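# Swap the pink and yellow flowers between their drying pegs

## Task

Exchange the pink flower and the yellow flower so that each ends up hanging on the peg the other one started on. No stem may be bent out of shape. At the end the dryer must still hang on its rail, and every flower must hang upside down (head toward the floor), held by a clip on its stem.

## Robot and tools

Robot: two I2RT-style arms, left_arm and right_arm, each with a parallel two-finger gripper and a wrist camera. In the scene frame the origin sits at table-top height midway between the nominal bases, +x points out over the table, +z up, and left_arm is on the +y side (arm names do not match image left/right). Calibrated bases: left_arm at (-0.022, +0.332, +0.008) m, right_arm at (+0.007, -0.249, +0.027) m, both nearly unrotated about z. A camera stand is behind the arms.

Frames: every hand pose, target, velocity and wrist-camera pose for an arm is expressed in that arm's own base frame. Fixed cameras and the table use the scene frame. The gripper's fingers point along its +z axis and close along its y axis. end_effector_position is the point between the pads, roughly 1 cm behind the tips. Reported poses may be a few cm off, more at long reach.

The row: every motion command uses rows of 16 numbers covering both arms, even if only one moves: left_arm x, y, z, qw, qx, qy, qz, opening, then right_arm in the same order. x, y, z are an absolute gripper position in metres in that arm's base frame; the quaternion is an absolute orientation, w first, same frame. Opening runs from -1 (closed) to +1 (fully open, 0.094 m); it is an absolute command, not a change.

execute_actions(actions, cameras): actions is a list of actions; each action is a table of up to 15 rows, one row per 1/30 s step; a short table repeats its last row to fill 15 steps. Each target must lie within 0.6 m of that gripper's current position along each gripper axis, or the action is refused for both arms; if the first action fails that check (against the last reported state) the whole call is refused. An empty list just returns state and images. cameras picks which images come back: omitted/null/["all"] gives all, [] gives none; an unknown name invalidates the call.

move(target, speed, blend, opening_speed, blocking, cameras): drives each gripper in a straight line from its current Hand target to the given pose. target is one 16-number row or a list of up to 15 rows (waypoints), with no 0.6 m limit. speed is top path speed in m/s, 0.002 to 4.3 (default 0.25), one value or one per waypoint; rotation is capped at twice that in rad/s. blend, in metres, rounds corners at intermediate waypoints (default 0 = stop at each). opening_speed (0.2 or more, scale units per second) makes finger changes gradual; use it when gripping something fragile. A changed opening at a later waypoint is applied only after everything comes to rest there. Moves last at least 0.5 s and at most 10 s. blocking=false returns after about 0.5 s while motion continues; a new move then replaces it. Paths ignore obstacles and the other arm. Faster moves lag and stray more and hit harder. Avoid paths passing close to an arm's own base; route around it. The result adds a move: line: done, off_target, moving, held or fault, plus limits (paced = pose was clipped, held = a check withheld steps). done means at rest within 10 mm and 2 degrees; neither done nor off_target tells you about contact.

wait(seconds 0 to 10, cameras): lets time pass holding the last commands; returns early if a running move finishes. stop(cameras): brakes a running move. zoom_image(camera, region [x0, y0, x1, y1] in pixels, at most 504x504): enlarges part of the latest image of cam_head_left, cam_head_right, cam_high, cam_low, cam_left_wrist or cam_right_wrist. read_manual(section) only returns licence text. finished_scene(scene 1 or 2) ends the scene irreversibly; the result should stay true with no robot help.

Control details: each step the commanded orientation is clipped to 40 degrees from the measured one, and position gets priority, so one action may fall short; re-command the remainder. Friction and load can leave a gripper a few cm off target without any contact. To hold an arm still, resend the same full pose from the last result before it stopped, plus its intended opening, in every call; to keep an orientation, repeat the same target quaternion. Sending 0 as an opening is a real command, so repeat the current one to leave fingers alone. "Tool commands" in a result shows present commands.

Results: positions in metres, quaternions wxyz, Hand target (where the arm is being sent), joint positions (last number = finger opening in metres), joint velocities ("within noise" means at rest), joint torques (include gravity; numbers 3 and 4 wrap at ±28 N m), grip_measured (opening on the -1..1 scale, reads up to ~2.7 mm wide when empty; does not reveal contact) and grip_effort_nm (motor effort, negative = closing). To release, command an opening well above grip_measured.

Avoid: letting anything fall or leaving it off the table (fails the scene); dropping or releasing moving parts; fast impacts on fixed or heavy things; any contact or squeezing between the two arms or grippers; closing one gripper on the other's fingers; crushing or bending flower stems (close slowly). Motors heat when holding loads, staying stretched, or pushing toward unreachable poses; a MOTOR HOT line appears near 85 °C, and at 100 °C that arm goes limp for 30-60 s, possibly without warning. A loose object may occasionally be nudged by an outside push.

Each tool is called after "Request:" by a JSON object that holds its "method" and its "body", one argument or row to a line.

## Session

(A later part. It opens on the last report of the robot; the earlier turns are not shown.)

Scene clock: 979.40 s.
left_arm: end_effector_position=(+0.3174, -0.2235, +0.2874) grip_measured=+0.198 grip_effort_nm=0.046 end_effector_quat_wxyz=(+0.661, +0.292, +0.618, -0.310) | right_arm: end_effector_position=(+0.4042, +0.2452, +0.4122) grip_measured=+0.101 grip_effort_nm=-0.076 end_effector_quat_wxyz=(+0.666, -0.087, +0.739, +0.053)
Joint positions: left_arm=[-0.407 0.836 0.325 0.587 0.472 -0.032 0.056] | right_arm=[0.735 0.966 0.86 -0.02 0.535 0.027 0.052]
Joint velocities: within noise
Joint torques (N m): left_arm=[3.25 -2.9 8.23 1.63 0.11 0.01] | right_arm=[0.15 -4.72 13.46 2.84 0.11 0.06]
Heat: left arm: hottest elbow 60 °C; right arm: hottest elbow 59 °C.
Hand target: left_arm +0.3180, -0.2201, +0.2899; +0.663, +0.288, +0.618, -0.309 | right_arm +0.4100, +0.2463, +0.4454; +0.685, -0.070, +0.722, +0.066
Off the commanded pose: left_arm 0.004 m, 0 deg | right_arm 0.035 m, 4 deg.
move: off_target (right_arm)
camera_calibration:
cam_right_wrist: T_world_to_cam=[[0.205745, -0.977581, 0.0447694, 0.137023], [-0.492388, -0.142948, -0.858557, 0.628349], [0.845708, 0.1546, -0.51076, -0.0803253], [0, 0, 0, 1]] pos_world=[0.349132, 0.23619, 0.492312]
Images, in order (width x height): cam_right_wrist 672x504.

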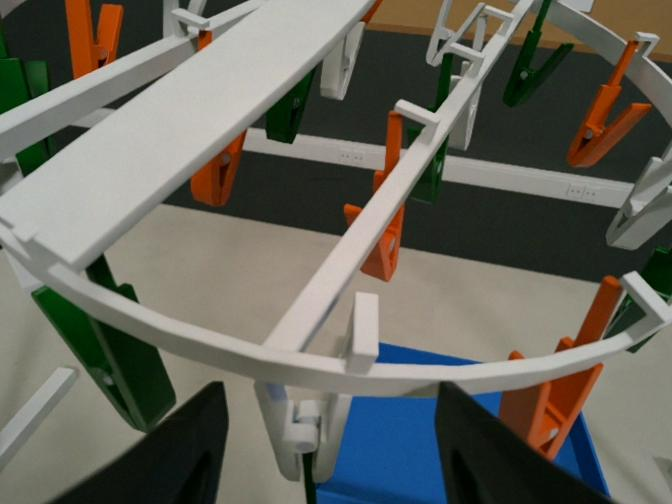

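Request:
{"method": "move", "body": {
  "target": [0.318,-0.22,0.290,0.6629,0.2882,0.6181,-0.3091,0.2,0.398,0.2475,0.426,0.6852,-0.0695,0.7221,0.0659,0.1],
  "speed": 0.05,
  "cameras": ["cam_right_wrist"]
}}

Scene clock: 985.93 s.
left_arm: end_effector_position=(+0.3174, -0.2235, +0.2874) grip_measured=+0.198 grip_effort_nm=0.046 end_effector_quat_wxyz=(+0.661, +0.292, +0.618, -0.310) | right_arm: end_effector_position=(+0.4014, +0.2456, +0.4236) grip_measured=+0.101 grip_effort_nm=-0.081 end_effector_quat_wxyz=(+0.680, -0.073, +0.727, +0.057)
Joint positions: left_arm=[-0.407 0.836 0.325 0.587 0.472 -0.032 0.056] | right_arm=[0.749 0.961 0.86 0.02 0.563 0.027 0.052]
Joint velocities: within noise
Joint torques (N m): left_arm=[3.25 -2.9 8.21 1.63 0.11 0.01] | right_arm=[1.2 -5.77 8.91 2.8 0.1 0.1]
Heat: left arm: hottest elbow 59 °C; right arm: hottest elbow 59 °C.
Hand target: left_arm +0.3180, -0.2201, +0.2899; +0.663, +0.288, +0.618, -0.309 | right_arm +0.3980, +0.2474, +0.4261; +0.685, -0.069, +0.722, +0.066
Off the commanded pose: left_arm 0.004 m, 0 deg | right_arm 0.005 m, 1 deg.
move: done
camera_calibration:
cam_right_wrist: T_world_to_cam=[[0.19005, -0.981479, 0.0240879, 0.15346], [-0.463678, -0.111357, -0.878978, 0.626115], [0.865381, 0.155881, -0.476253, -0.0951787], [0, 0, 0, 1]] pos_world=[0.343516, 0.235176, 0.501315]
Images, in order (width x height): cam_right_wrist 672x504.

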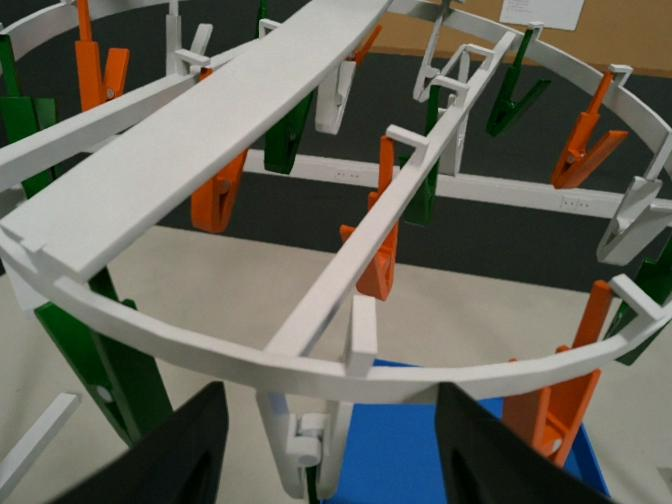

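Request:
{"method": "move", "body": {
  "target": [0.318,-0.22,0.290,0.6629,0.2882,0.6181,-0.3091,0.2,0.340,0.230,0.420,0.6852,-0.0695,0.7221,0.0659,0.1],
  "speed": 0.08,
  "cameras": ["cam_right_wrist"]
}}

Scene clock: 989.50 s.
left_arm: end_effector_position=(+0.3174, -0.2235, +0.2874) grip_measured=+0.198 grip_effort_nm=0.051 end_effector_quat_wxyz=(+0.661, +0.292, +0.618, -0.310) | right_arm: end_effector_position=(+0.3435, +0.2283, +0.4293) grip_measured=+0.101 grip_effort_nm=-0.076 end_effector_quat_wxyz=(+0.691, -0.067, +0.717, +0.063)
Joint positions: left_arm=[-0.407 0.836 0.325 0.587 0.472 -0.032 0.056] | right_arm=[0.852 0.796 0.772 -0.023 0.667 0.027 0.052]
Joint velocities: within noise
Joint torques (N m): left_arm=[3.25 -2.9 8.2 1.63 0.11 0.01] | right_arm=[1.32 -2.96 8.43 1.54 0.11 0.17]
Heat: left arm: hottest elbow 59 °C; right arm: hottest elbow 58 °C.
Hand target: left_arm +0.3180, -0.2201, +0.2899; +0.663, +0.288, +0.618, -0.309 | right_arm +0.3401, +0.2300, +0.4200; +0.685, -0.070, +0.722, +0.066
Off the commanded pose: left_arm 0.004 m, 0 deg | right_arm 0.010 m, 1 deg.
move: done
camera_calibration:
cam_right_wrist: T_world_to_cam=[[0.189424, -0.981839, 0.0104763, 0.153468], [-0.439071, -0.0942425, -0.893496, 0.596244], [0.878257, 0.16465, -0.448949, -0.0577195], [0, 0, 0, 1]] pos_world=[0.283415, 0.216376, 0.505221]
Images, in order (width x height): cam_right_wrist 672x504.

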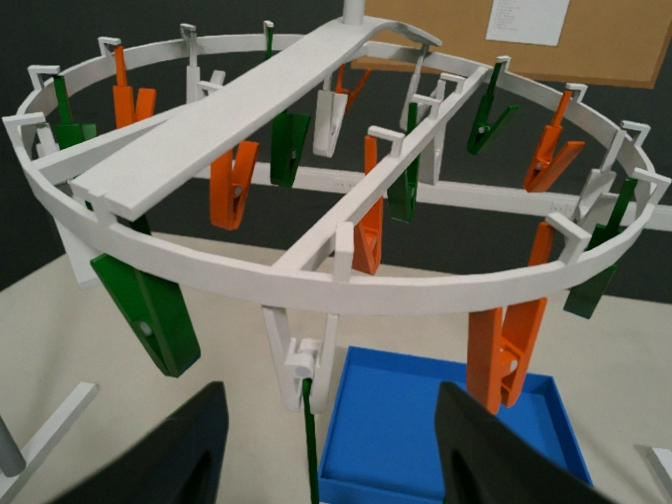

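Request:
{"method": "move", "body": {
  "target": [0.318,-0.22,0.290,0.6629,0.2882,0.6181,-0.3091,0.2,0.378,0.248,0.432,0.699,-0.0692,0.7085,0.0659,0.1],
  "speed": 0.08,
  "cameras": ["cam_right_wrist"]
}}

Scene clock: 994.70 s.
left_arm: end_effector_position=(+0.3174, -0.2235, +0.2874) grip_measured=+0.198 grip_effort_nm=0.056 end_effector_quat_wxyz=(+0.661, +0.292, +0.618, -0.310) | right_arm: end_effector_position=(+0.3714, +0.2473, +0.4050) grip_measured=+0.101 grip_effort_nm=-0.081 end_effector_quat_wxyz=(+0.684, -0.078, +0.723, +0.062)
Joint positions: left_arm=[-0.407 0.836 0.325 0.587 0.472 -0.032 0.056] | right_arm=[0.816 0.902 0.772 0.061 0.617 0.023 0.052]
Joint velocities: within noise
Joint torques (N m): left_arm=[3.25 -2.84 8.21 1.62 0.11 0.01] | right_arm=[-0.03 -3.43 12.66 2.66 -0.04 -0.13]
Heat: left arm: hottest elbow 59 °C; right arm: hottest elbow 57 °C.
Hand target: left_arm +0.3180, -0.2201, +0.2899; +0.663, +0.288, +0.618, -0.309 | right_arm +0.3768, +0.2472, +0.4315; +0.699, -0.069, +0.709, +0.066
Off the commanded pose: left_arm 0.004 m, 0 deg | right_arm 0.028 m, 3 deg.
move: off_target (right_arm)
camera_calibration:
cam_right_wrist: T_world_to_cam=[[0.203302, -0.978784, 0.0255135, 0.155201], [-0.451966, -0.116929, -0.884339, 0.595311], [0.868559, 0.168257, -0.466148, -0.0866061], [0, 0, 0, 1]] pos_world=[0.31273, 0.236089, 0.482125]
Images, in order (width x height): cam_right_wrist 672x504.

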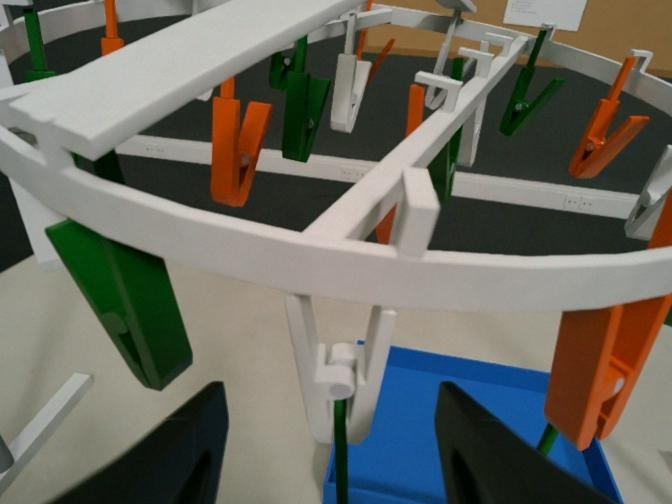

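Request:
{"method": "move", "body": {
  "target": [0.318,-0.22,0.290,0.6629,0.2882,0.6181,-0.3091,0.2,0.390,0.249,0.453,0.699,-0.0692,0.7085,0.0659,0.1],
  "speed": 0.06,
  "cameras": ["cam_right_wrist"]
}}

Scene clock: 1000.77 s.
left_arm: end_effector_position=(+0.3174, -0.2235, +0.2874) grip_measured=+0.198 grip_effort_nm=0.051 end_effector_quat_wxyz=(+0.661, +0.292, +0.618, -0.310) | right_arm: end_effector_position=(+0.3819, +0.2476, +0.4213) grip_measured=+0.101 grip_effort_nm=-0.071 end_effector_quat_wxyz=(+0.687, -0.076, +0.720, +0.064)
Joint positions: left_arm=[-0.407 0.836 0.325 0.587 0.472 -0.032 0.056] | right_arm=[0.791 0.92 0.819 0.042 0.592 0.021 0.052]
Joint velocities: within noise
Joint torques (N m): left_arm=[3.25 -2.84 8.2 1.62 0.11 0.01] | right_arm=[-0.38 -3.66 14.09 1.63 -0.03 -0.11]
Heat: left arm: hottest elbow 59 °C; right arm: hottest elbow 58 °C.
Hand target: left_arm +0.3180, -0.2201, +0.2899; +0.663, +0.288, +0.618, -0.309 | right_arm +0.3883, +0.2479, +0.4524; +0.699, -0.069, +0.708, +0.066
Off the commanded pose: left_arm 0.004 m, 0 deg | right_arm 0.033 m, 2 deg.
move: off_target (right_arm)
camera_calibration:
cam_right_wrist: T_world_to_cam=[[0.203964, -0.978768, 0.0203097, 0.154843], [-0.446234, -0.111416, -0.887954, 0.612507], [0.871363, 0.172048, -0.459484, -0.0929484], [0, 0, 0, 1]] pos_world=[0.322731, 0.23579, 0.498024]
Images, in order (width x height): cam_right_wrist 672x504.

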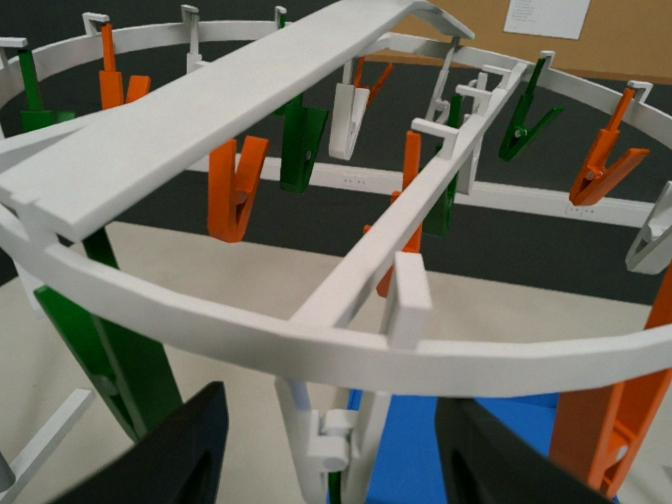

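Request:
{"method": "move", "body": {
  "target": [0.318,-0.22,0.290,0.6629,0.2882,0.6181,-0.3091,0.2,0.398,0.250,0.453,0.699,-0.0692,0.7085,0.0659,0.1],
  "speed": 0.06,
  "cameras": ["cam_right_wrist"]
}}

Scene clock: 1003.97 s.
left_arm: end_effector_position=(+0.3174, -0.2235, +0.2874) grip_measured=+0.198 grip_effort_nm=0.051 end_effector_quat_wxyz=(+0.661, +0.292, +0.618, -0.310) | right_arm: end_effector_position=(+0.3893, +0.2482, +0.4185) grip_measured=+0.101 grip_effort_nm=-0.076 end_effector_quat_wxyz=(+0.683, -0.078, +0.723, +0.062)
Joint positions: left_arm=[-0.407 0.836 0.325 0.587 0.472 -0.032 0.056] | right_arm=[0.775 0.938 0.827 0.041 0.576 0.021 0.052]
Joint velocities: within noise
Joint torques (N m): left_arm=[3.25 -2.9 8.2 1.65 0.11 0.01] | right_arm=[-0.32 -3.9 14.24 1.99 -0.05 -0.12]
Heat: left arm: hottest elbow 59 °C; right arm: hottest elbow 59 °C.
Hand target: left_arm +0.3180, -0.2201, +0.2899; +0.663, +0.288, +0.618, -0.309 | right_arm +0.3960, +0.2486, +0.4522; +0.699, -0.069, +0.708, +0.066
Off the commanded pose: left_arm 0.004 m, 0 deg | right_arm 0.036 m, 3 deg.
move: off_target (right_arm)
camera_calibration:
cam_right_wrist: T_world_to_cam=[[0.203744, -0.978703, 0.0250612, 0.152039], [-0.45339, -0.117012, -0.883598, 0.615601], [0.867713, 0.168666, -0.467575, -0.0951932], [0, 0, 0, 1]] pos_world=[0.33073, 0.236889, 0.495624]
Images, in order (width x height): cam_right_wrist 672x504.

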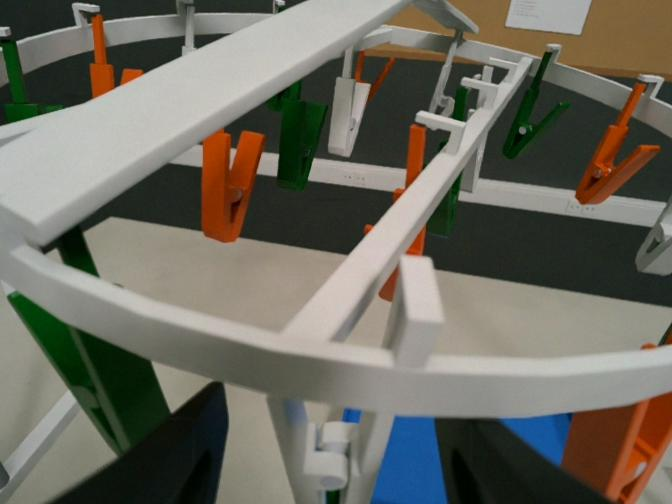

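Request:
{"method": "move", "body": {
  "target": [0.362,-0.265,0.295,0.6629,0.2882,0.6181,-0.3091,0.2,0.398,0.250,0.453,0.699,-0.0692,0.7085,0.0659,0.1],
  "speed": 0.08,
  "cameras": ["cam_left_wrist"]
}}

Scene clock: 1007.73 s.
left_arm: end_effector_position=(+0.3509, -0.2545, +0.2659) grip_measured=+0.198 grip_effort_nm=0.046 end_effector_quat_wxyz=(+0.642, +0.286, +0.642, -0.307) | right_arm: end_effector_position=(+0.3893, +0.2482, +0.4187) grip_measured=+0.101 grip_effort_nm=-0.081 end_effector_quat_wxyz=(+0.684, -0.078, +0.723, +0.062)
Joint positions: left_arm=[-0.473 1.035 0.395 0.653 0.391 -0.032 0.056] | right_arm=[0.775 0.938 0.827 0.041 0.576 0.021 0.052]
Joint velocities: within noise
Joint torques (N m): left_arm=[1.85 -3.08 11.36 2.82 -0.08 0.09] | right_arm=[-0.15 -3.96 14.16 2.02 -0.03 -0.11]
Heat: left arm: hottest elbow 59 °C; right arm: hottest elbow 59 °C.
Hand target: left_arm +0.3602, -0.2637, +0.2949; +0.663, +0.288, +0.618, -0.309 | right_arm +0.3960, +0.2487, +0.4524; +0.699, -0.069, +0.708, +0.066
Off the commanded pose: left_arm 0.033 m, 4 deg | right_arm 0.035 m, 3 deg.
move: off_target (left_arm, right_arm)
camera_calibration:
cam_left_wrist: T_world_to_cam=[[-0.757266, -0.652969, 0.0133686, 0.0958817], [-0.276784, 0.302319, -0.912137, 0.454369], [0.591556, -0.694431, -0.409668, -0.183011], [0, 0, 0, 1]] pos_world=[0.306631, -0.201845, 0.338191]
Images, in order (width x height): cam_left_wrist 672x504.

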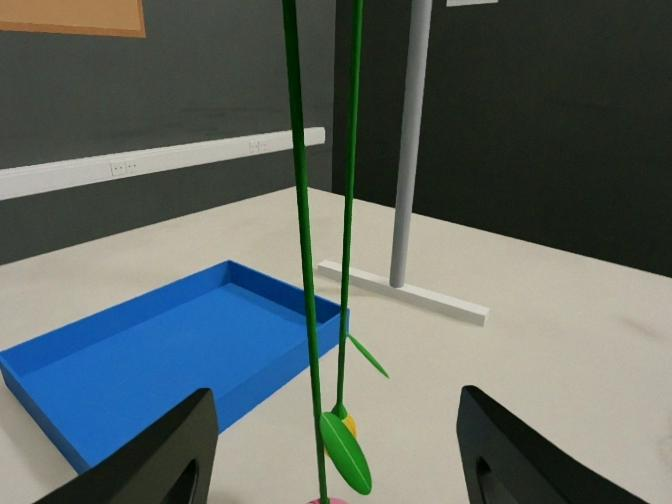

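Request:
{"method": "move", "body": {
  "target": [0.393,-0.290,0.303,0.6629,0.2882,0.6181,-0.3091,0.2,0.398,0.250,0.453,0.699,-0.0692,0.7085,0.0659,0.1],
  "speed": 0.08,
  "cameras": ["cam_left_wrist"]
}}

Scene clock: 1013.47 s.
left_arm: end_effector_position=(+0.3821, -0.2786, +0.2753) grip_measured=+0.198 grip_effort_nm=0.051 end_effector_quat_wxyz=(+0.642, +0.285, +0.642, -0.307) | right_arm: end_effector_position=(+0.3893, +0.2482, +0.4187) grip_measured=+0.101 grip_effort_nm=-0.071 end_effector_quat_wxyz=(+0.684, -0.078, +0.723, +0.062)
Joint positions: left_arm=[-0.496 1.149 0.496 0.667 0.367 -0.032 0.056] | right_arm=[0.775 0.938 0.827 0.041 0.576 0.021 0.052]
Joint velocities: within noise
Joint torques (N m): left_arm=[1.85 -4.48 11.29 3.06 -0.07 0.11] | right_arm=[-0.32 -3.84 14.17 2 -0.03 -0.11]
Heat: left arm: hottest elbow 59 °C; right arm: hottest elbow 58 °C.
Hand target: left_arm +0.3913, -0.2888, +0.3029; +0.663, +0.288, +0.618, -0.309 | right_arm +0.3960, +0.2487, +0.4524; +0.699, -0.069, +0.708, +0.066
Off the commanded pose: left_arm 0.032 m, 4 deg | right_arm 0.035 m, 3 deg.
move: off_target (left_arm, right_arm)
camera_calibration:
cam_left_wrist: T_world_to_cam=[[-0.75703, -0.653245, 0.0132655, 0.103606], [-0.276115, 0.301451, -0.912627, 0.478489], [0.59217, -0.694549, -0.408578, -0.214938], [0, 0, 0, 1]] pos_world=[0.337831, -0.225846, 0.347489]
Images, in order (width x height): cam_left_wrist 672x504.

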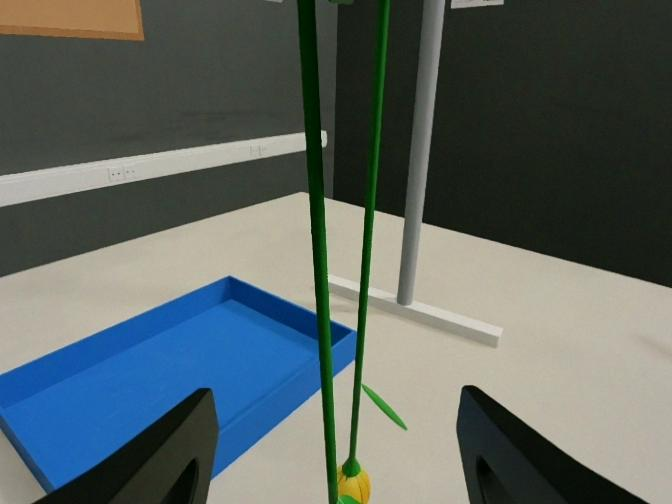

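Request:
{"method": "move", "body": {
  "target": [0.411,-0.308,0.303,0.6629,0.2882,0.6181,-0.3091,0.0,0.398,0.250,0.453,0.699,-0.0692,0.7085,0.0659,0.1],
  "speed": 0.06,
  "opening_speed": 1,
  "cameras": ["cam_left_wrist","cam_right_wrist"]
}}

Scene clock: 1024.93 s.
left_arm: end_effector_position=(+0.4001, -0.2961, +0.2761) grip_measured=+0.002 grip_effort_nm=-0.120 end_effector_quat_wxyz=(+0.642, +0.285, +0.642, -0.307) | right_arm: end_effector_position=(+0.3893, +0.2482, +0.4187) grip_measured=+0.101 grip_effort_nm=-0.076 end_effector_quat_wxyz=(+0.684, -0.078, +0.723, +0.062)
Joint positions: left_arm=[-0.517 1.224 0.554 0.684 0.347 -0.032 0.047] | right_arm=[0.775 0.938 0.827 0.041 0.576 0.021 0.052]
Joint velocities: within noise
Joint torques (N m): left_arm=[1.85 -5.36 11.23 2.96 -0.07 0.13] | right_arm=[-0.32 -4.07 14.15 1.95 -0.03 -0.12]
Heat: left arm: hottest elbow 59 °C; right arm: hottest elbow 58 °C.
Hand target: left_arm +0.4093, -0.3068, +0.3028; +0.663, +0.288, +0.618, -0.309 | right_arm +0.3960, +0.2487, +0.4524; +0.699, -0.069, +0.708, +0.066
Off the commanded pose: left_arm 0.031 m, 4 deg | right_arm 0.035 m, 3 deg.
move: off_target (left_arm, right_arm)
camera_calibration:
cam_left_wrist: T_world_to_cam=[[-0.757265, -0.652968, 0.0134951, 0.105796], [-0.276104, 0.301342, -0.912666, 0.489478], [0.591876, -0.694856, -0.408483, -0.237497], [0, 0, 0, 1]] pos_world=[0.355831, -0.243445, 0.348289]
cam_right_wrist: T_world_to_cam=[[0.203724, -0.978711, 0.0249142, 0.152115], [-0.453098, -0.116812, -0.883774, 0.615721], [0.86787, 0.168758, -0.467249, -0.0953347], [0, 0, 0, 1]] pos_world=[0.33073, 0.236889, 0.495824]
Images, in order (width x height): cam_left_wrist 672x504, cam_right_wrist 672x504.

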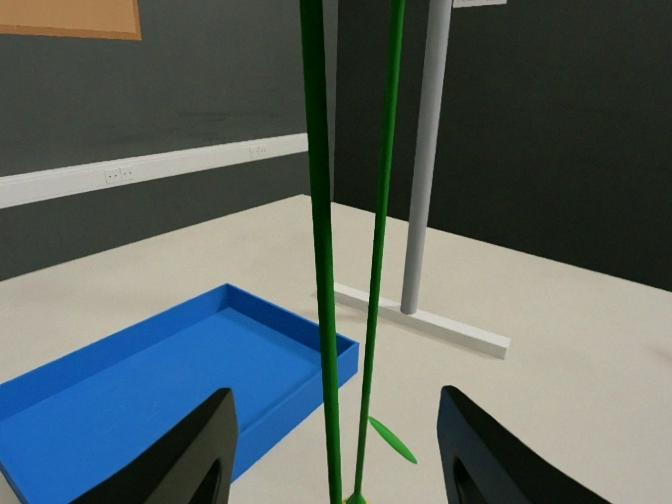

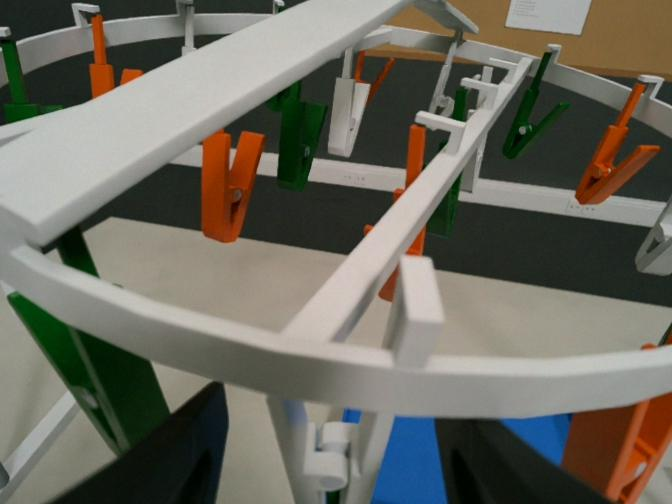

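Request:
{"method": "move", "body": {
  "target": [0.4226,-0.3208,0.295,0.6629,0.2882,0.6181,-0.3091,0.0,0.398,0.250,0.453,0.699,-0.0692,0.7085,0.0659,0.1],
  "speed": 0.05,
  "cameras": ["cam_left_wrist"]
}}

Scene clock: 1033.13 s.
left_arm: end_effector_position=(+0.4119, -0.3087, +0.2693) grip_measured=+0.002 grip_effort_nm=-0.115 end_effector_quat_wxyz=(+0.643, +0.285, +0.641, -0.307) | right_arm: end_effector_position=(+0.3893, +0.2482, +0.4187) grip_measured=+0.101 grip_effort_nm=-0.076 end_effector_quat_wxyz=(+0.684, -0.078, +0.723, +0.062)
Joint positions: left_arm=[-0.532 1.289 0.585 0.72 0.333 -0.032 0.047] | right_arm=[0.775 0.938 0.827 0.041 0.576 0.021 0.052]
Joint velocities: within noise
Joint torques (N m): left_arm=[1.79 -6.07 10.91 2.92 -0.05 0.14] | right_arm=[-0.26 -3.96 14.23 1.96 -0.03 -0.11]
Heat: left arm: hottest elbow 62 °C; right arm: hottest elbow 58 °C.
Hand target: left_arm +0.4209, -0.3196, +0.2950; +0.663, +0.288, +0.618, -0.309 | right_arm +0.3960, +0.2487, +0.4524; +0.699, -0.069, +0.708, +0.066
Off the commanded pose: left_arm 0.030 m, 4 deg | right_arm 0.035 m, 3 deg.
move: off_target (left_arm, right_arm)
camera_calibration:
cam_left_wrist: T_world_to_cam=[[-0.757273, -0.65296, 0.0134391, 0.106676], [-0.275614, 0.300854, -0.912975, 0.490038], [0.592093, -0.695076, -0.407794, -0.256188], [0, 0, 0, 1]] pos_world=[0.367531, -0.255845, 0.341487]
Images, in order (width x height): cam_left_wrist 672x504.

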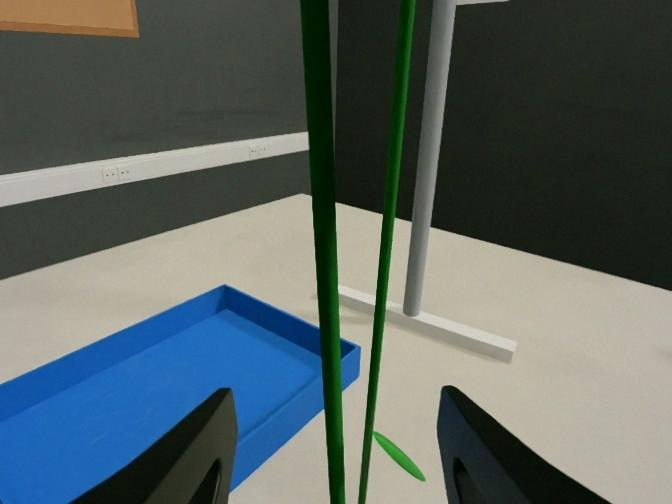

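Request:
{"method": "move", "body": {
  "target": [0.4226,-0.3208,0.295,0.6629,0.2882,0.6181,-0.3091,-1,0.398,0.250,0.453,0.699,-0.0692,0.7085,0.0659,0.1],
  "speed": 0.05,
  "opening_speed": 0.8,
  "cameras": ["cam_left_wrist","cam_right_wrist"]
}}

Scene clock: 1036.33 s.
left_arm: end_effector_position=(+0.4119, -0.3088, +0.2695) grip_measured=-0.997 grip_effort_nm=-0.154 end_effector_quat_wxyz=(+0.643, +0.285, +0.641, -0.307) | right_arm: end_effector_position=(+0.3893, +0.2482, +0.4187) grip_measured=+0.101 grip_effort_nm=-0.076 end_effector_quat_wxyz=(+0.684, -0.078, +0.723, +0.062)
Joint positions: left_arm=[-0.532 1.289 0.585 0.72 0.332 -0.032 0] | right_arm=[0.775 0.938 0.827 0.041 0.576 0.021 0.052]
Joint velocities: within noise
Joint torques (N m): left_arm=[1.79 -6.01 10.86 2.95 -0.06 0.15] | right_arm=[-0.38 -4.01 14.22 1.96 -0.04 -0.12]
Heat: left arm: hottest elbow 62 °C; right arm: hottest elbow 58 °C.
Hand target: left_arm +0.4210, -0.3197, +0.2948; +0.663, +0.288, +0.618, -0.309 | right_arm +0.3960, +0.2487, +0.4524; +0.699, -0.069, +0.708, +0.066
Off the commanded pose: left_arm 0.030 m, 4 deg | right_arm 0.035 m, 3 deg.
move: off_target (left_arm, right_arm)
camera_calibration:
cam_left_wrist: T_world_to_cam=[[-0.757252, -0.652987, 0.013316, 0.106569], [-0.275273, 0.300605, -0.91316, 0.490154], [0.592279, -0.695158, -0.407383, -0.256475], [0, 0, 0, 1]] pos_world=[0.367531, -0.256045, 0.341686]
cam_right_wrist: T_world_to_cam=[[0.203724, -0.978711, 0.0249142, 0.152115], [-0.453098, -0.116812, -0.883774, 0.615721], [0.86787, 0.168758, -0.467249, -0.0953347], [0, 0, 0, 1]] pos_world=[0.33073, 0.236889, 0.495824]
Images, in order (width x height): cam_left_wrist 672x504, cam_right_wrist 672x504.

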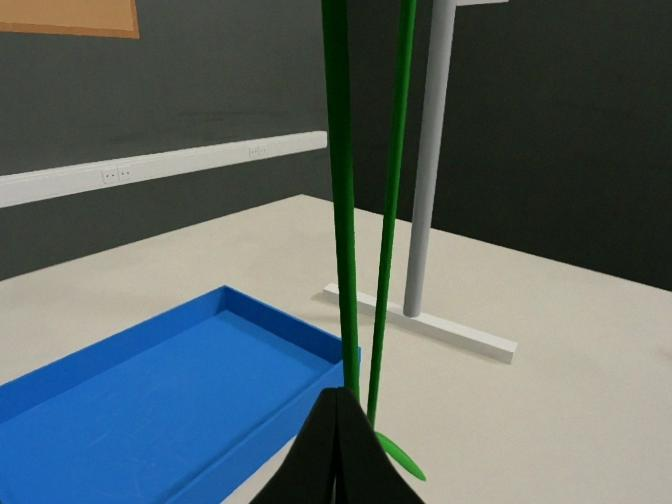

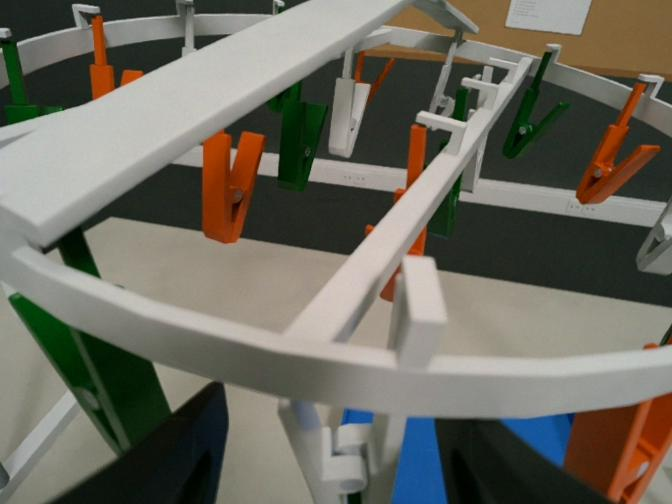

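Request:
{"method": "move", "body": {
  "target": [
    [0.4226,-0.3208,0.295,0.6629,0.2882,0.6181,-0.3091,0.0,0.398,0.250,0.453,0.699,-0.0692,0.7085,0.0659,0.1],
    [0.434,-0.3345,0.297,0.6629,0.2882,0.6181,-0.3091,0.0,0.398,0.250,0.453,0.699,-0.0692,0.7085,0.0659,0.1]
  ],
  "speed": 0.05,
  "cameras": ["cam_left_wrist"]
}}

Scene clock: 1040.93 s.
left_arm: end_effector_position=(+0.4234, -0.3220, +0.2727) grip_measured=-0.002 grip_effort_nm=0.051 end_effector_quat_wxyz=(+0.644, +0.285, +0.640, -0.307) | right_arm: end_effector_position=(+0.3893, +0.2483, +0.4187) grip_measured=+0.101 grip_effort_nm=-0.066 end_effector_quat_wxyz=(+0.684, -0.078, +0.723, +0.062)
Joint positions: left_arm=[-0.547 1.33 0.63 0.72 0.317 -0.032 0.047] | right_arm=[0.775 0.938 0.827 0.041 0.576 0.021 0.052]
Joint velocities: within noise
Joint torques (N m): left_arm=[1.79 -6.53 10.88 2.81 -0.07 0.16] | right_arm=[-0.15 -4.01 14.2 2 -0.05 -0.11]
Heat: left arm: hottest elbow 63 °C; right arm: hottest elbow 59 °C.
Hand target: left_arm +0.4324, -0.3334, +0.2968; +0.663, +0.288, +0.618, -0.309 | right_arm +0.3960, +0.2488, +0.4524; +0.699, -0.069, +0.708, +0.066
Off the commanded pose: left_arm 0.029 m, 3 deg | right_arm 0.035 m, 3 deg.
move: off_target (left_arm, right_arm)
camera_calibration:
cam_left_wrist: T_world_to_cam=[[-0.75727, -0.652981, 0.0125936, 0.106856], [-0.272819, 0.298754, -0.914503, 0.49885], [0.593391, -0.695961, -0.404384, -0.272698], [0, 0, 0, 1]] pos_world=[0.378831, -0.269045, 0.344579]
Images, in order (width x height): cam_left_wrist 672x504.

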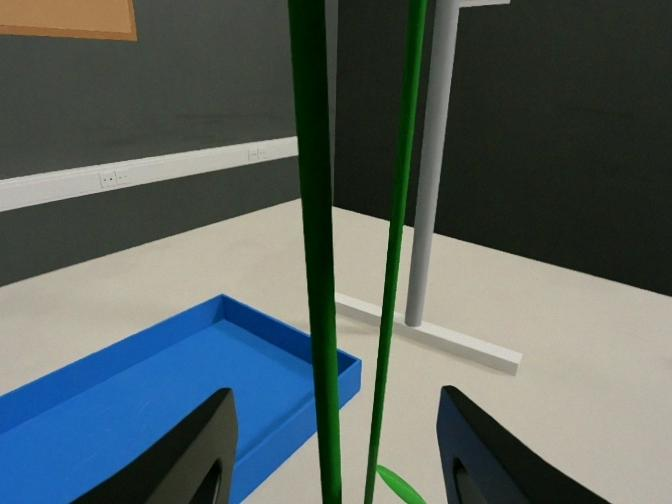

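Request:
{"method": "move", "body": {
  "target": [0.434,-0.3345,0.297,0.6629,0.2882,0.6181,-0.3091,-1,0.398,0.250,0.453,0.699,-0.0692,0.7085,0.0659,0.1],
  "speed": 0.05,
  "opening_speed": 0.8,
  "cameras": ["cam_left_wrist","cam_right_wrist"]
}}

Scene clock: 1044.73 s.
left_arm: end_effector_position=(+0.4237, -0.3221, +0.2729) grip_measured=-0.949 grip_effort_nm=-0.989 end_effector_quat_wxyz=(+0.644, +0.285, +0.640, -0.307) | right_arm: end_effector_position=(+0.3893, +0.2483, +0.4187) grip_measured=+0.101 grip_effort_nm=-0.076 end_effector_quat_wxyz=(+0.684, -0.078, +0.723, +0.062)
Joint positions: left_arm=[-0.547 1.331 0.631 0.72 0.317 -0.032 0.002] | right_arm=[0.775 0.938 0.827 0.041 0.576 0.021 0.052]
Joint velocities: within noise
Joint torques (N m): left_arm=[1.85 -6.59 10.88 2.81 -0.05 0.16] | right_arm=[-0.15 -3.78 14.2 2 -0.03 -0.12]
Heat: left arm: hottest elbow 63 °C; right arm: hottest elbow 59 °C.
Hand target: left_arm +0.4325, -0.3334, +0.2968; +0.663, +0.288, +0.618, -0.309 | right_arm +0.3959, +0.2488, +0.4524; +0.699, -0.069, +0.708, +0.066
Off the commanded pose: left_arm 0.029 m, 3 deg | right_arm 0.035 m, 3 deg.
move: off_target (left_arm, right_arm)
camera_calibration:
cam_left_wrist: T_world_to_cam=[[-0.757002, -0.653294, 0.0124634, 0.106798], [-0.272663, 0.298498, -0.914633, 0.499033], [0.593804, -0.695777, -0.404093, -0.273013], [0, 0, 0, 1]] pos_world=[0.379031, -0.269146, 0.344779]
cam_right_wrist: T_world_to_cam=[[0.204043, -0.978646, 0.0248511, 0.152026], [-0.453165, -0.116923, -0.883725, 0.615745], [0.86776, 0.169056, -0.467346, -0.0953218], [0, 0, 0, 1]] pos_world=[0.330731, 0.23689, 0.495823]
Images, in order (width x height): cam_left_wrist 672x504, cam_right_wrist 672x504.

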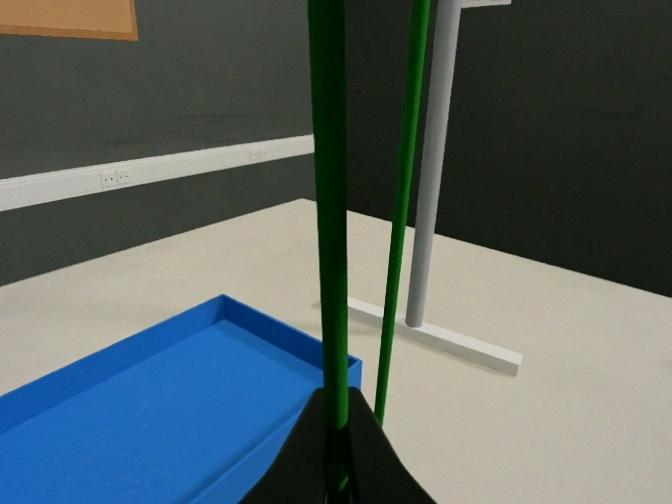

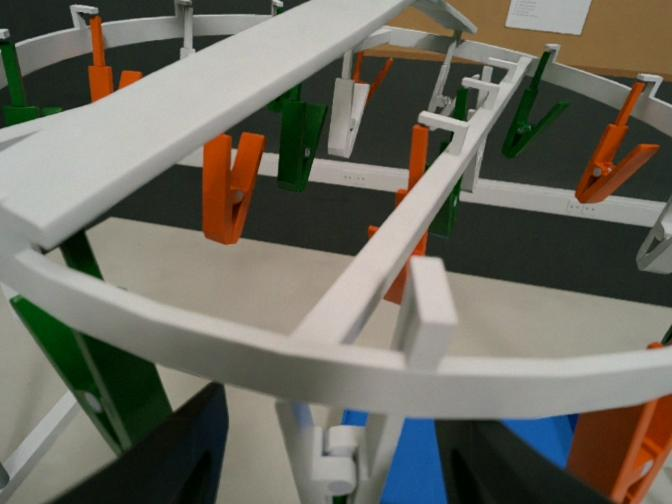

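Request:
{"method": "move", "body": {
  "target": [0.434,-0.3345,0.297,0.6629,0.2882,0.6181,-0.3091,-1,0.398,0.250,0.453,0.699,-0.0692,0.7085,0.0659,-0.8],
  "speed": 0.05,
  "opening_speed": 0.6,
  "cameras": ["cam_left_wrist","cam_right_wrist"]
}}

Scene clock: 1049.37 s.
left_arm: end_effector_position=(+0.4237, -0.3221, +0.2727) grip_measured=-0.952 grip_effort_nm=-1.067 end_effector_quat_wxyz=(+0.644, +0.285, +0.640, -0.307) | right_arm: end_effector_position=(+0.3894, +0.2481, +0.4187) grip_measured=-0.578 grip_effort_nm=-1.028 end_effector_quat_wxyz=(+0.684, -0.078, +0.723, +0.062)
Joint positions: left_arm=[-0.547 1.331 0.631 0.72 0.317 -0.032 0.002] | right_arm=[0.775 0.938 0.827 0.041 0.576 0.021 0.02]
Joint velocities: within noise
Joint torques (N m): left_arm=[1.85 -6.71 10.89 2.8 -0.05 0.16] | right_arm=[-0.21 -3.78 14.16 2.02 -0.01 -0.11]
Heat: left arm: hottest elbow 63 °C; right arm: hottest elbow 59 °C.
Hand target: left_arm +0.4325, -0.3333, +0.2969; +0.663, +0.288, +0.618, -0.309 | right_arm +0.3960, +0.2487, +0.4524; +0.699, -0.069, +0.708, +0.066
Off the commanded pose: left_arm 0.029 m, 3 deg | right_arm 0.035 m, 3 deg.
move: off_target (left_arm, right_arm)
camera_calibration:
cam_left_wrist: T_world_to_cam=[[-0.757064, -0.653219, 0.0126116, 0.106868], [-0.272932, 0.298665, -0.914499, 0.49907], [0.593601, -0.695776, -0.404392, -0.272932], [0, 0, 0, 1]] pos_world=[0.379131, -0.269146, 0.344679]
cam_right_wrist: T_world_to_cam=[[0.203682, -0.978722, 0.0248251, 0.152078], [-0.453193, -0.11673, -0.883736, 0.615702], [0.86783, 0.16875, -0.467326, -0.0952648], [0, 0, 0, 1]] pos_world=[0.33073, 0.236789, 0.495823]
Images, in order (width x height): cam_left_wrist 672x504, cam_right_wrist 672x504.

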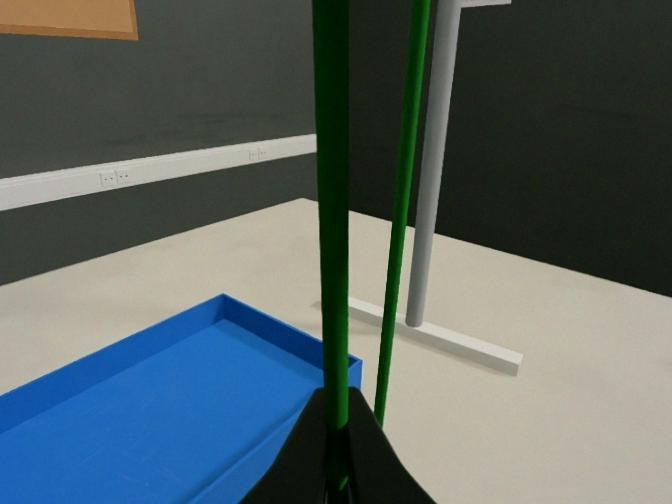

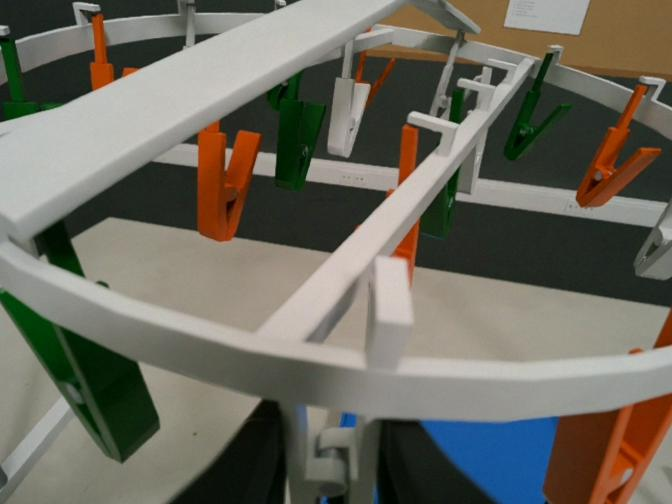

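Request:
{"method": "move", "body": {
  "target": [
    [0.435,-0.3345,0.250,0.6629,0.2882,0.6181,-0.3091,-1,0.398,0.250,0.453,0.699,-0.0692,0.7085,0.0659,-0.8],
    [0.340,-0.232,0.250,0.6629,0.2882,0.6181,-0.3091,-1,0.398,0.250,0.453,0.699,-0.0692,0.7085,0.0659,-0.8]
  ],
  "speed": [0.06,0.1],
  "cameras": ["cam_left_wrist","cam_high"]
}}

Scene clock: 1054.10 s.
left_arm: end_effector_position=(+0.3391, -0.2356, +0.2465) grip_measured=-0.952 grip_effort_nm=-1.062 end_effector_quat_wxyz=(+0.661, +0.291, +0.618, -0.311) | right_arm: end_effector_position=(+0.3894, +0.2481, +0.4187) grip_measured=-0.578 grip_effort_nm=-1.043 end_effector_quat_wxyz=(+0.684, -0.078, +0.723, +0.062)
Joint positions: left_arm=[-0.417 1.078 0.306 0.846 0.461 -0.032 0.002] | right_arm=[0.775 0.938 0.827 0.041 0.576 0.021 0.02]
Joint velocities: within noise
Joint torques (N m): left_arm=[3.25 -4.66 6.93 1.62 0.1 0.01] | right_arm=[-0.32 -3.9 14.16 2 -0.04 -0.12]
Heat: left arm: hottest elbow 62 °C; right arm: hottest elbow 59 °C.
Hand target: left_arm +0.3399, -0.2321, +0.2499; +0.663, +0.288, +0.618, -0.309 | right_arm +0.3960, +0.2487, +0.4524; +0.699, -0.069, +0.708, +0.066
Off the commanded pose: left_arm 0.005 m, 0 deg | right_arm 0.035 m, 3 deg.
move: off_target (right_arm)
camera_calibration:
cam_left_wrist: T_world_to_cam=[[-0.766565, -0.642016, -0.0139251, 0.111993], [-0.221478, 0.284674, -0.932689, 0.409773], [0.602765, -0.711882, -0.360413, -0.190857], [0, 0, 0, 1]] pos_world=[0.291648, -0.180619, 0.314963]
Images, in order (width x height): cam_high 672x504, cam_left_wrist 672x504.

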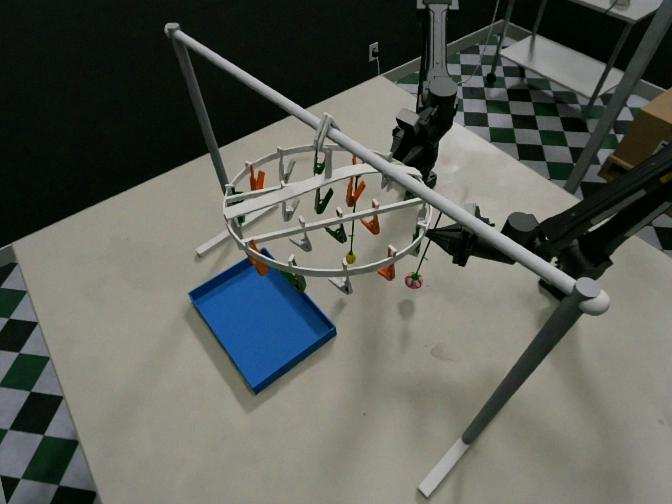

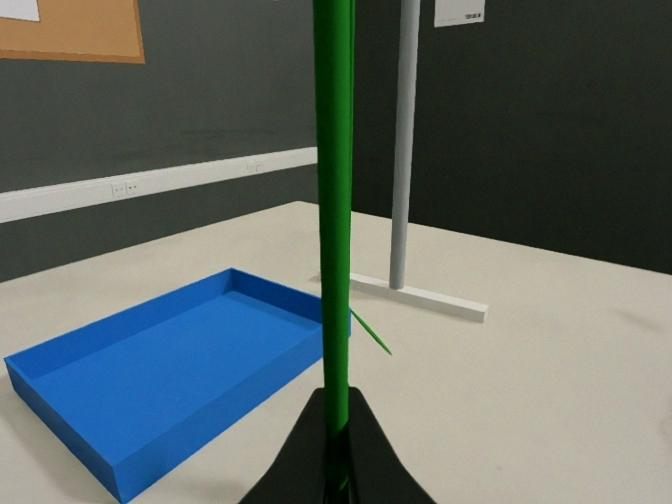

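Request:
{"method": "move", "body": {
  "target": [
    [0.300,-0.18,0.270,0.6629,0.2882,0.6181,-0.3091,-1,0.398,0.250,0.453,0.699,-0.0692,0.7085,0.0659,-0.1],
    [0.300,-0.18,0.270,0.6629,0.2882,0.6181,-0.3091,-1,0.300,0.229,0.440,0.699,-0.0692,0.7085,0.0659,0.1],
    [0.300,-0.18,0.270,0.6629,0.2882,0.6181,-0.3091,-1,0.34,0.05,0.450,0.5639,-0.4161,0.5942,0.3949,0.4],
    [0.300,-0.18,0.270,0.6629,0.2882,0.6181,-0.3091,-1,0.447,0.035,0.450,0.5639,-0.4161,0.5942,0.3949,0.4]
  ],
  "speed": [0.06,0.08,0.25,0.15],
  "opening_speed": 0.6,
  "blend": [0,0,0.03,0],
  "cameras": ["cam_right_wrist","cam_high"]
}}

Scene clock: 1070.63 s.
left_arm: end_effector_position=(+0.2994, -0.1829, +0.2673) grip_measured=-0.952 grip_effort_nm=-1.062 end_effector_quat_wxyz=(+0.662, +0.293, +0.617, -0.309) | right_arm: end_effector_position=(+0.4381, +0.0334, +0.4276) grip_measured=+0.399 grip_effort_nm=0.071 end_effector_quat_wxyz=(+0.568, -0.386, +0.599, +0.413)
Joint positions: left_arm=[-0.252 0.739 0.23 0.592 0.626 -0.042 0.002] | right_arm=[-0.33 1.203 1.064 -0.208 -1.529 -0.29 0.066]
Joint velocities: within noise
Joint torques (N m): left_arm=[3.25 -1.73 8.25 1.58 0.1 -0.06] | right_arm=[1.26 -8.29 13.42 1.01 -0.2 -0.14]
Heat: left arm: hottest elbow 61 °C; right arm: hottest elbow 60 °C.
Hand target: left_arm +0.3000, -0.1800, +0.2700; +0.663, +0.288, +0.618, -0.309 | right_arm +0.4456, +0.0352, +0.4494; +0.578, -0.405, +0.586, +0.399
Off the commanded pose: left_arm 0.004 m, 1 deg | right_arm 0.024 m, 4 deg.
move: off_target (right_arm); blend cut to 0 m at target 3; target 3's new opening was sent with right_arm's hand 0.028 m and 6 deg from that target
camera_calibration:
cam_right_wrist: T_world_to_cam=[[0.933435, -0.355542, -0.0478523, -0.377635], [-0.192806, -0.384698, -0.902681, 0.523638], [0.302532, 0.85182, -0.427641, 0.11075], [0, 0, 0, 1]] pos_world=[0.419953, -0.0271613, 0.501969]
Images, in order (width x height): cam_high 672x504, cam_right_wrist 672x504.

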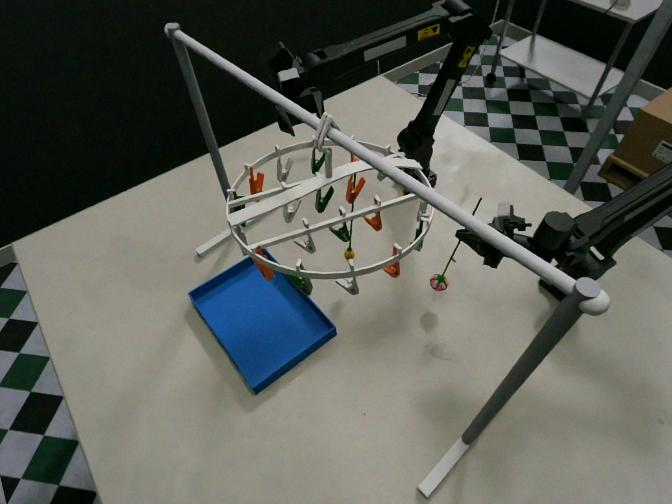

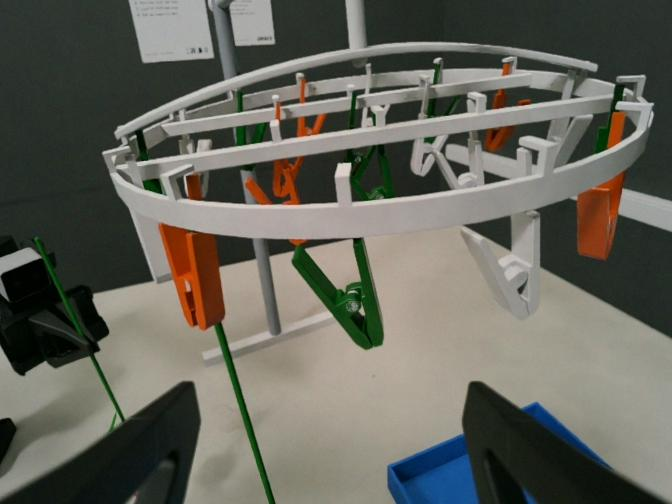

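Request:
{"method": "move", "body": {
  "target": [0.300,-0.18,0.270,0.6629,0.2882,0.6181,-0.3091,-1,0.474,0.095,0.458,0.5639,-0.4161,0.5942,0.3949,0.1],
  "speed": 0.08,
  "opening_speed": 0.8,
  "cameras": ["cam_right_wrist"]
}}

Scene clock: 1075.10 s.
left_arm: end_effector_position=(+0.2994, -0.1829, +0.2673) grip_measured=-0.952 grip_effort_nm=-1.067 end_effector_quat_wxyz=(+0.662, +0.293, +0.617, -0.309) | right_arm: end_effector_position=(+0.4640, +0.0928, +0.4347) grip_measured=+0.101 grip_effort_nm=-0.081 end_effector_quat_wxyz=(+0.557, -0.408, +0.603, +0.401)
Joint positions: left_arm=[-0.252 0.739 0.23 0.592 0.626 -0.042 0.002] | right_arm=[-0.171 1.232 1.122 -0.208 -1.38 -0.284 0.052]
Joint velocities: within noise
Joint torques (N m): left_arm=[3.25 -1.73 8.25 1.57 0.1 -0.06] | right_arm=[1.2 -8.64 13.61 1.52 -0.16 0.18]
Heat: left arm: hottest elbow 61 °C; right arm: hottest elbow 61 °C.
Hand target: left_arm +0.3001, -0.1800, +0.2700; +0.663, +0.288, +0.618, -0.309 | right_arm +0.4724, +0.0949, +0.4573; +0.564, -0.416, +0.594, +0.395
Off the commanded pose: left_arm 0.004 m, 1 deg | right_arm 0.025 m, 2 deg.
move: off_target (right_arm)
camera_calibration:
cam_right_wrist: T_world_to_cam=[[0.939878, -0.340897, -0.0204488, -0.396633], [-0.176773, -0.434397, -0.883205, 0.54653], [0.292199, 0.83372, -0.468542, 0.0795702], [0, 0, 0, 1]] pos_world=[0.446149, 0.0358607, 0.511869]
Images, in order (width x height): cam_right_wrist 672x504.

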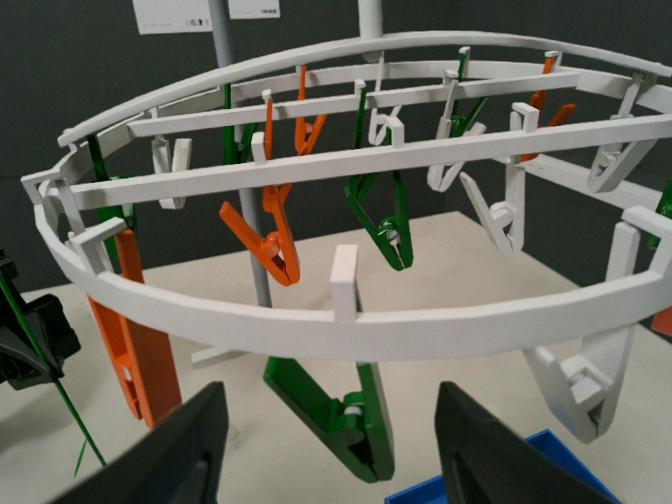

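Request:
{"method": "move", "body": {
  "target": [0.300,-0.18,0.270,0.6629,0.2882,0.6181,-0.3091,-1,0.488,0.122,0.455,0.5639,-0.4161,0.5942,0.3949,0.1],
  "speed": 0.06,
  "cameras": ["cam_right_wrist"]
}}

Scene clock: 1080.63 s.
left_arm: end_effector_position=(+0.2994, -0.1829, +0.2673) grip_measured=-0.952 grip_effort_nm=-1.067 end_effector_quat_wxyz=(+0.662, +0.293, +0.617, -0.309) | right_arm: end_effector_position=(+0.4774, +0.1187, +0.4280) grip_measured=+0.101 grip_effort_nm=-0.081 end_effector_quat_wxyz=(+0.551, -0.405, +0.608, +0.403)
Joint positions: left_arm=[-0.252 0.739 0.23 0.592 0.626 -0.042 0.002] | right_arm=[-0.105 1.259 1.122 -0.136 -1.315 -0.221 0.052]
Joint velocities: within noise
Joint torques (N m): left_arm=[3.25 -1.67 8.25 1.57 0.1 -0.06] | right_arm=[1.14 -9.35 13.74 2.1 -0.14 0.18]
Heat: left arm: hottest elbow 61 °C; right arm: hottest elbow 63 °C.
Hand target: left_arm +0.3001, -0.1800, +0.2700; +0.663, +0.288, +0.618, -0.309 | right_arm +0.4859, +0.1217, +0.4544; +0.564, -0.416, +0.594, +0.395
Off the commanded pose: left_arm 0.004 m, 1 deg | right_arm 0.029 m, 3 deg.
move: off_target (right_arm)
camera_calibration:
cam_right_wrist: T_world_to_cam=[[0.939502, -0.340756, -0.0349482, -0.394148], [-0.191309, -0.437337, -0.878713, 0.559623], [0.284143, 0.832239, -0.476069, 0.0581261], [0, 0, 0, 1]] pos_world=[0.460848, 0.0620609, 0.505646]
Images, in order (width x height): cam_right_wrist 672x504.

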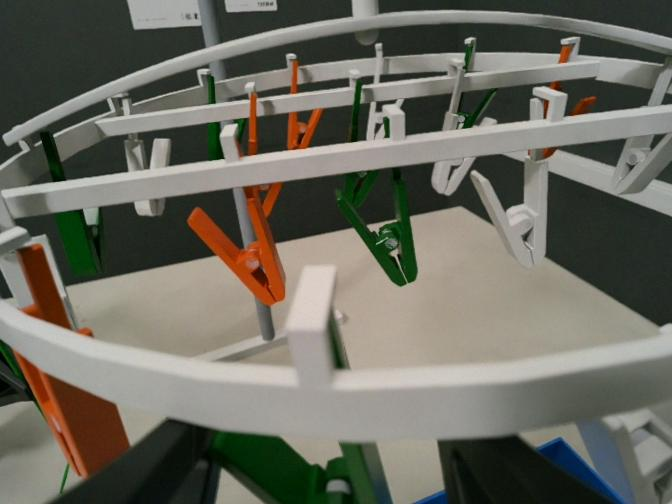

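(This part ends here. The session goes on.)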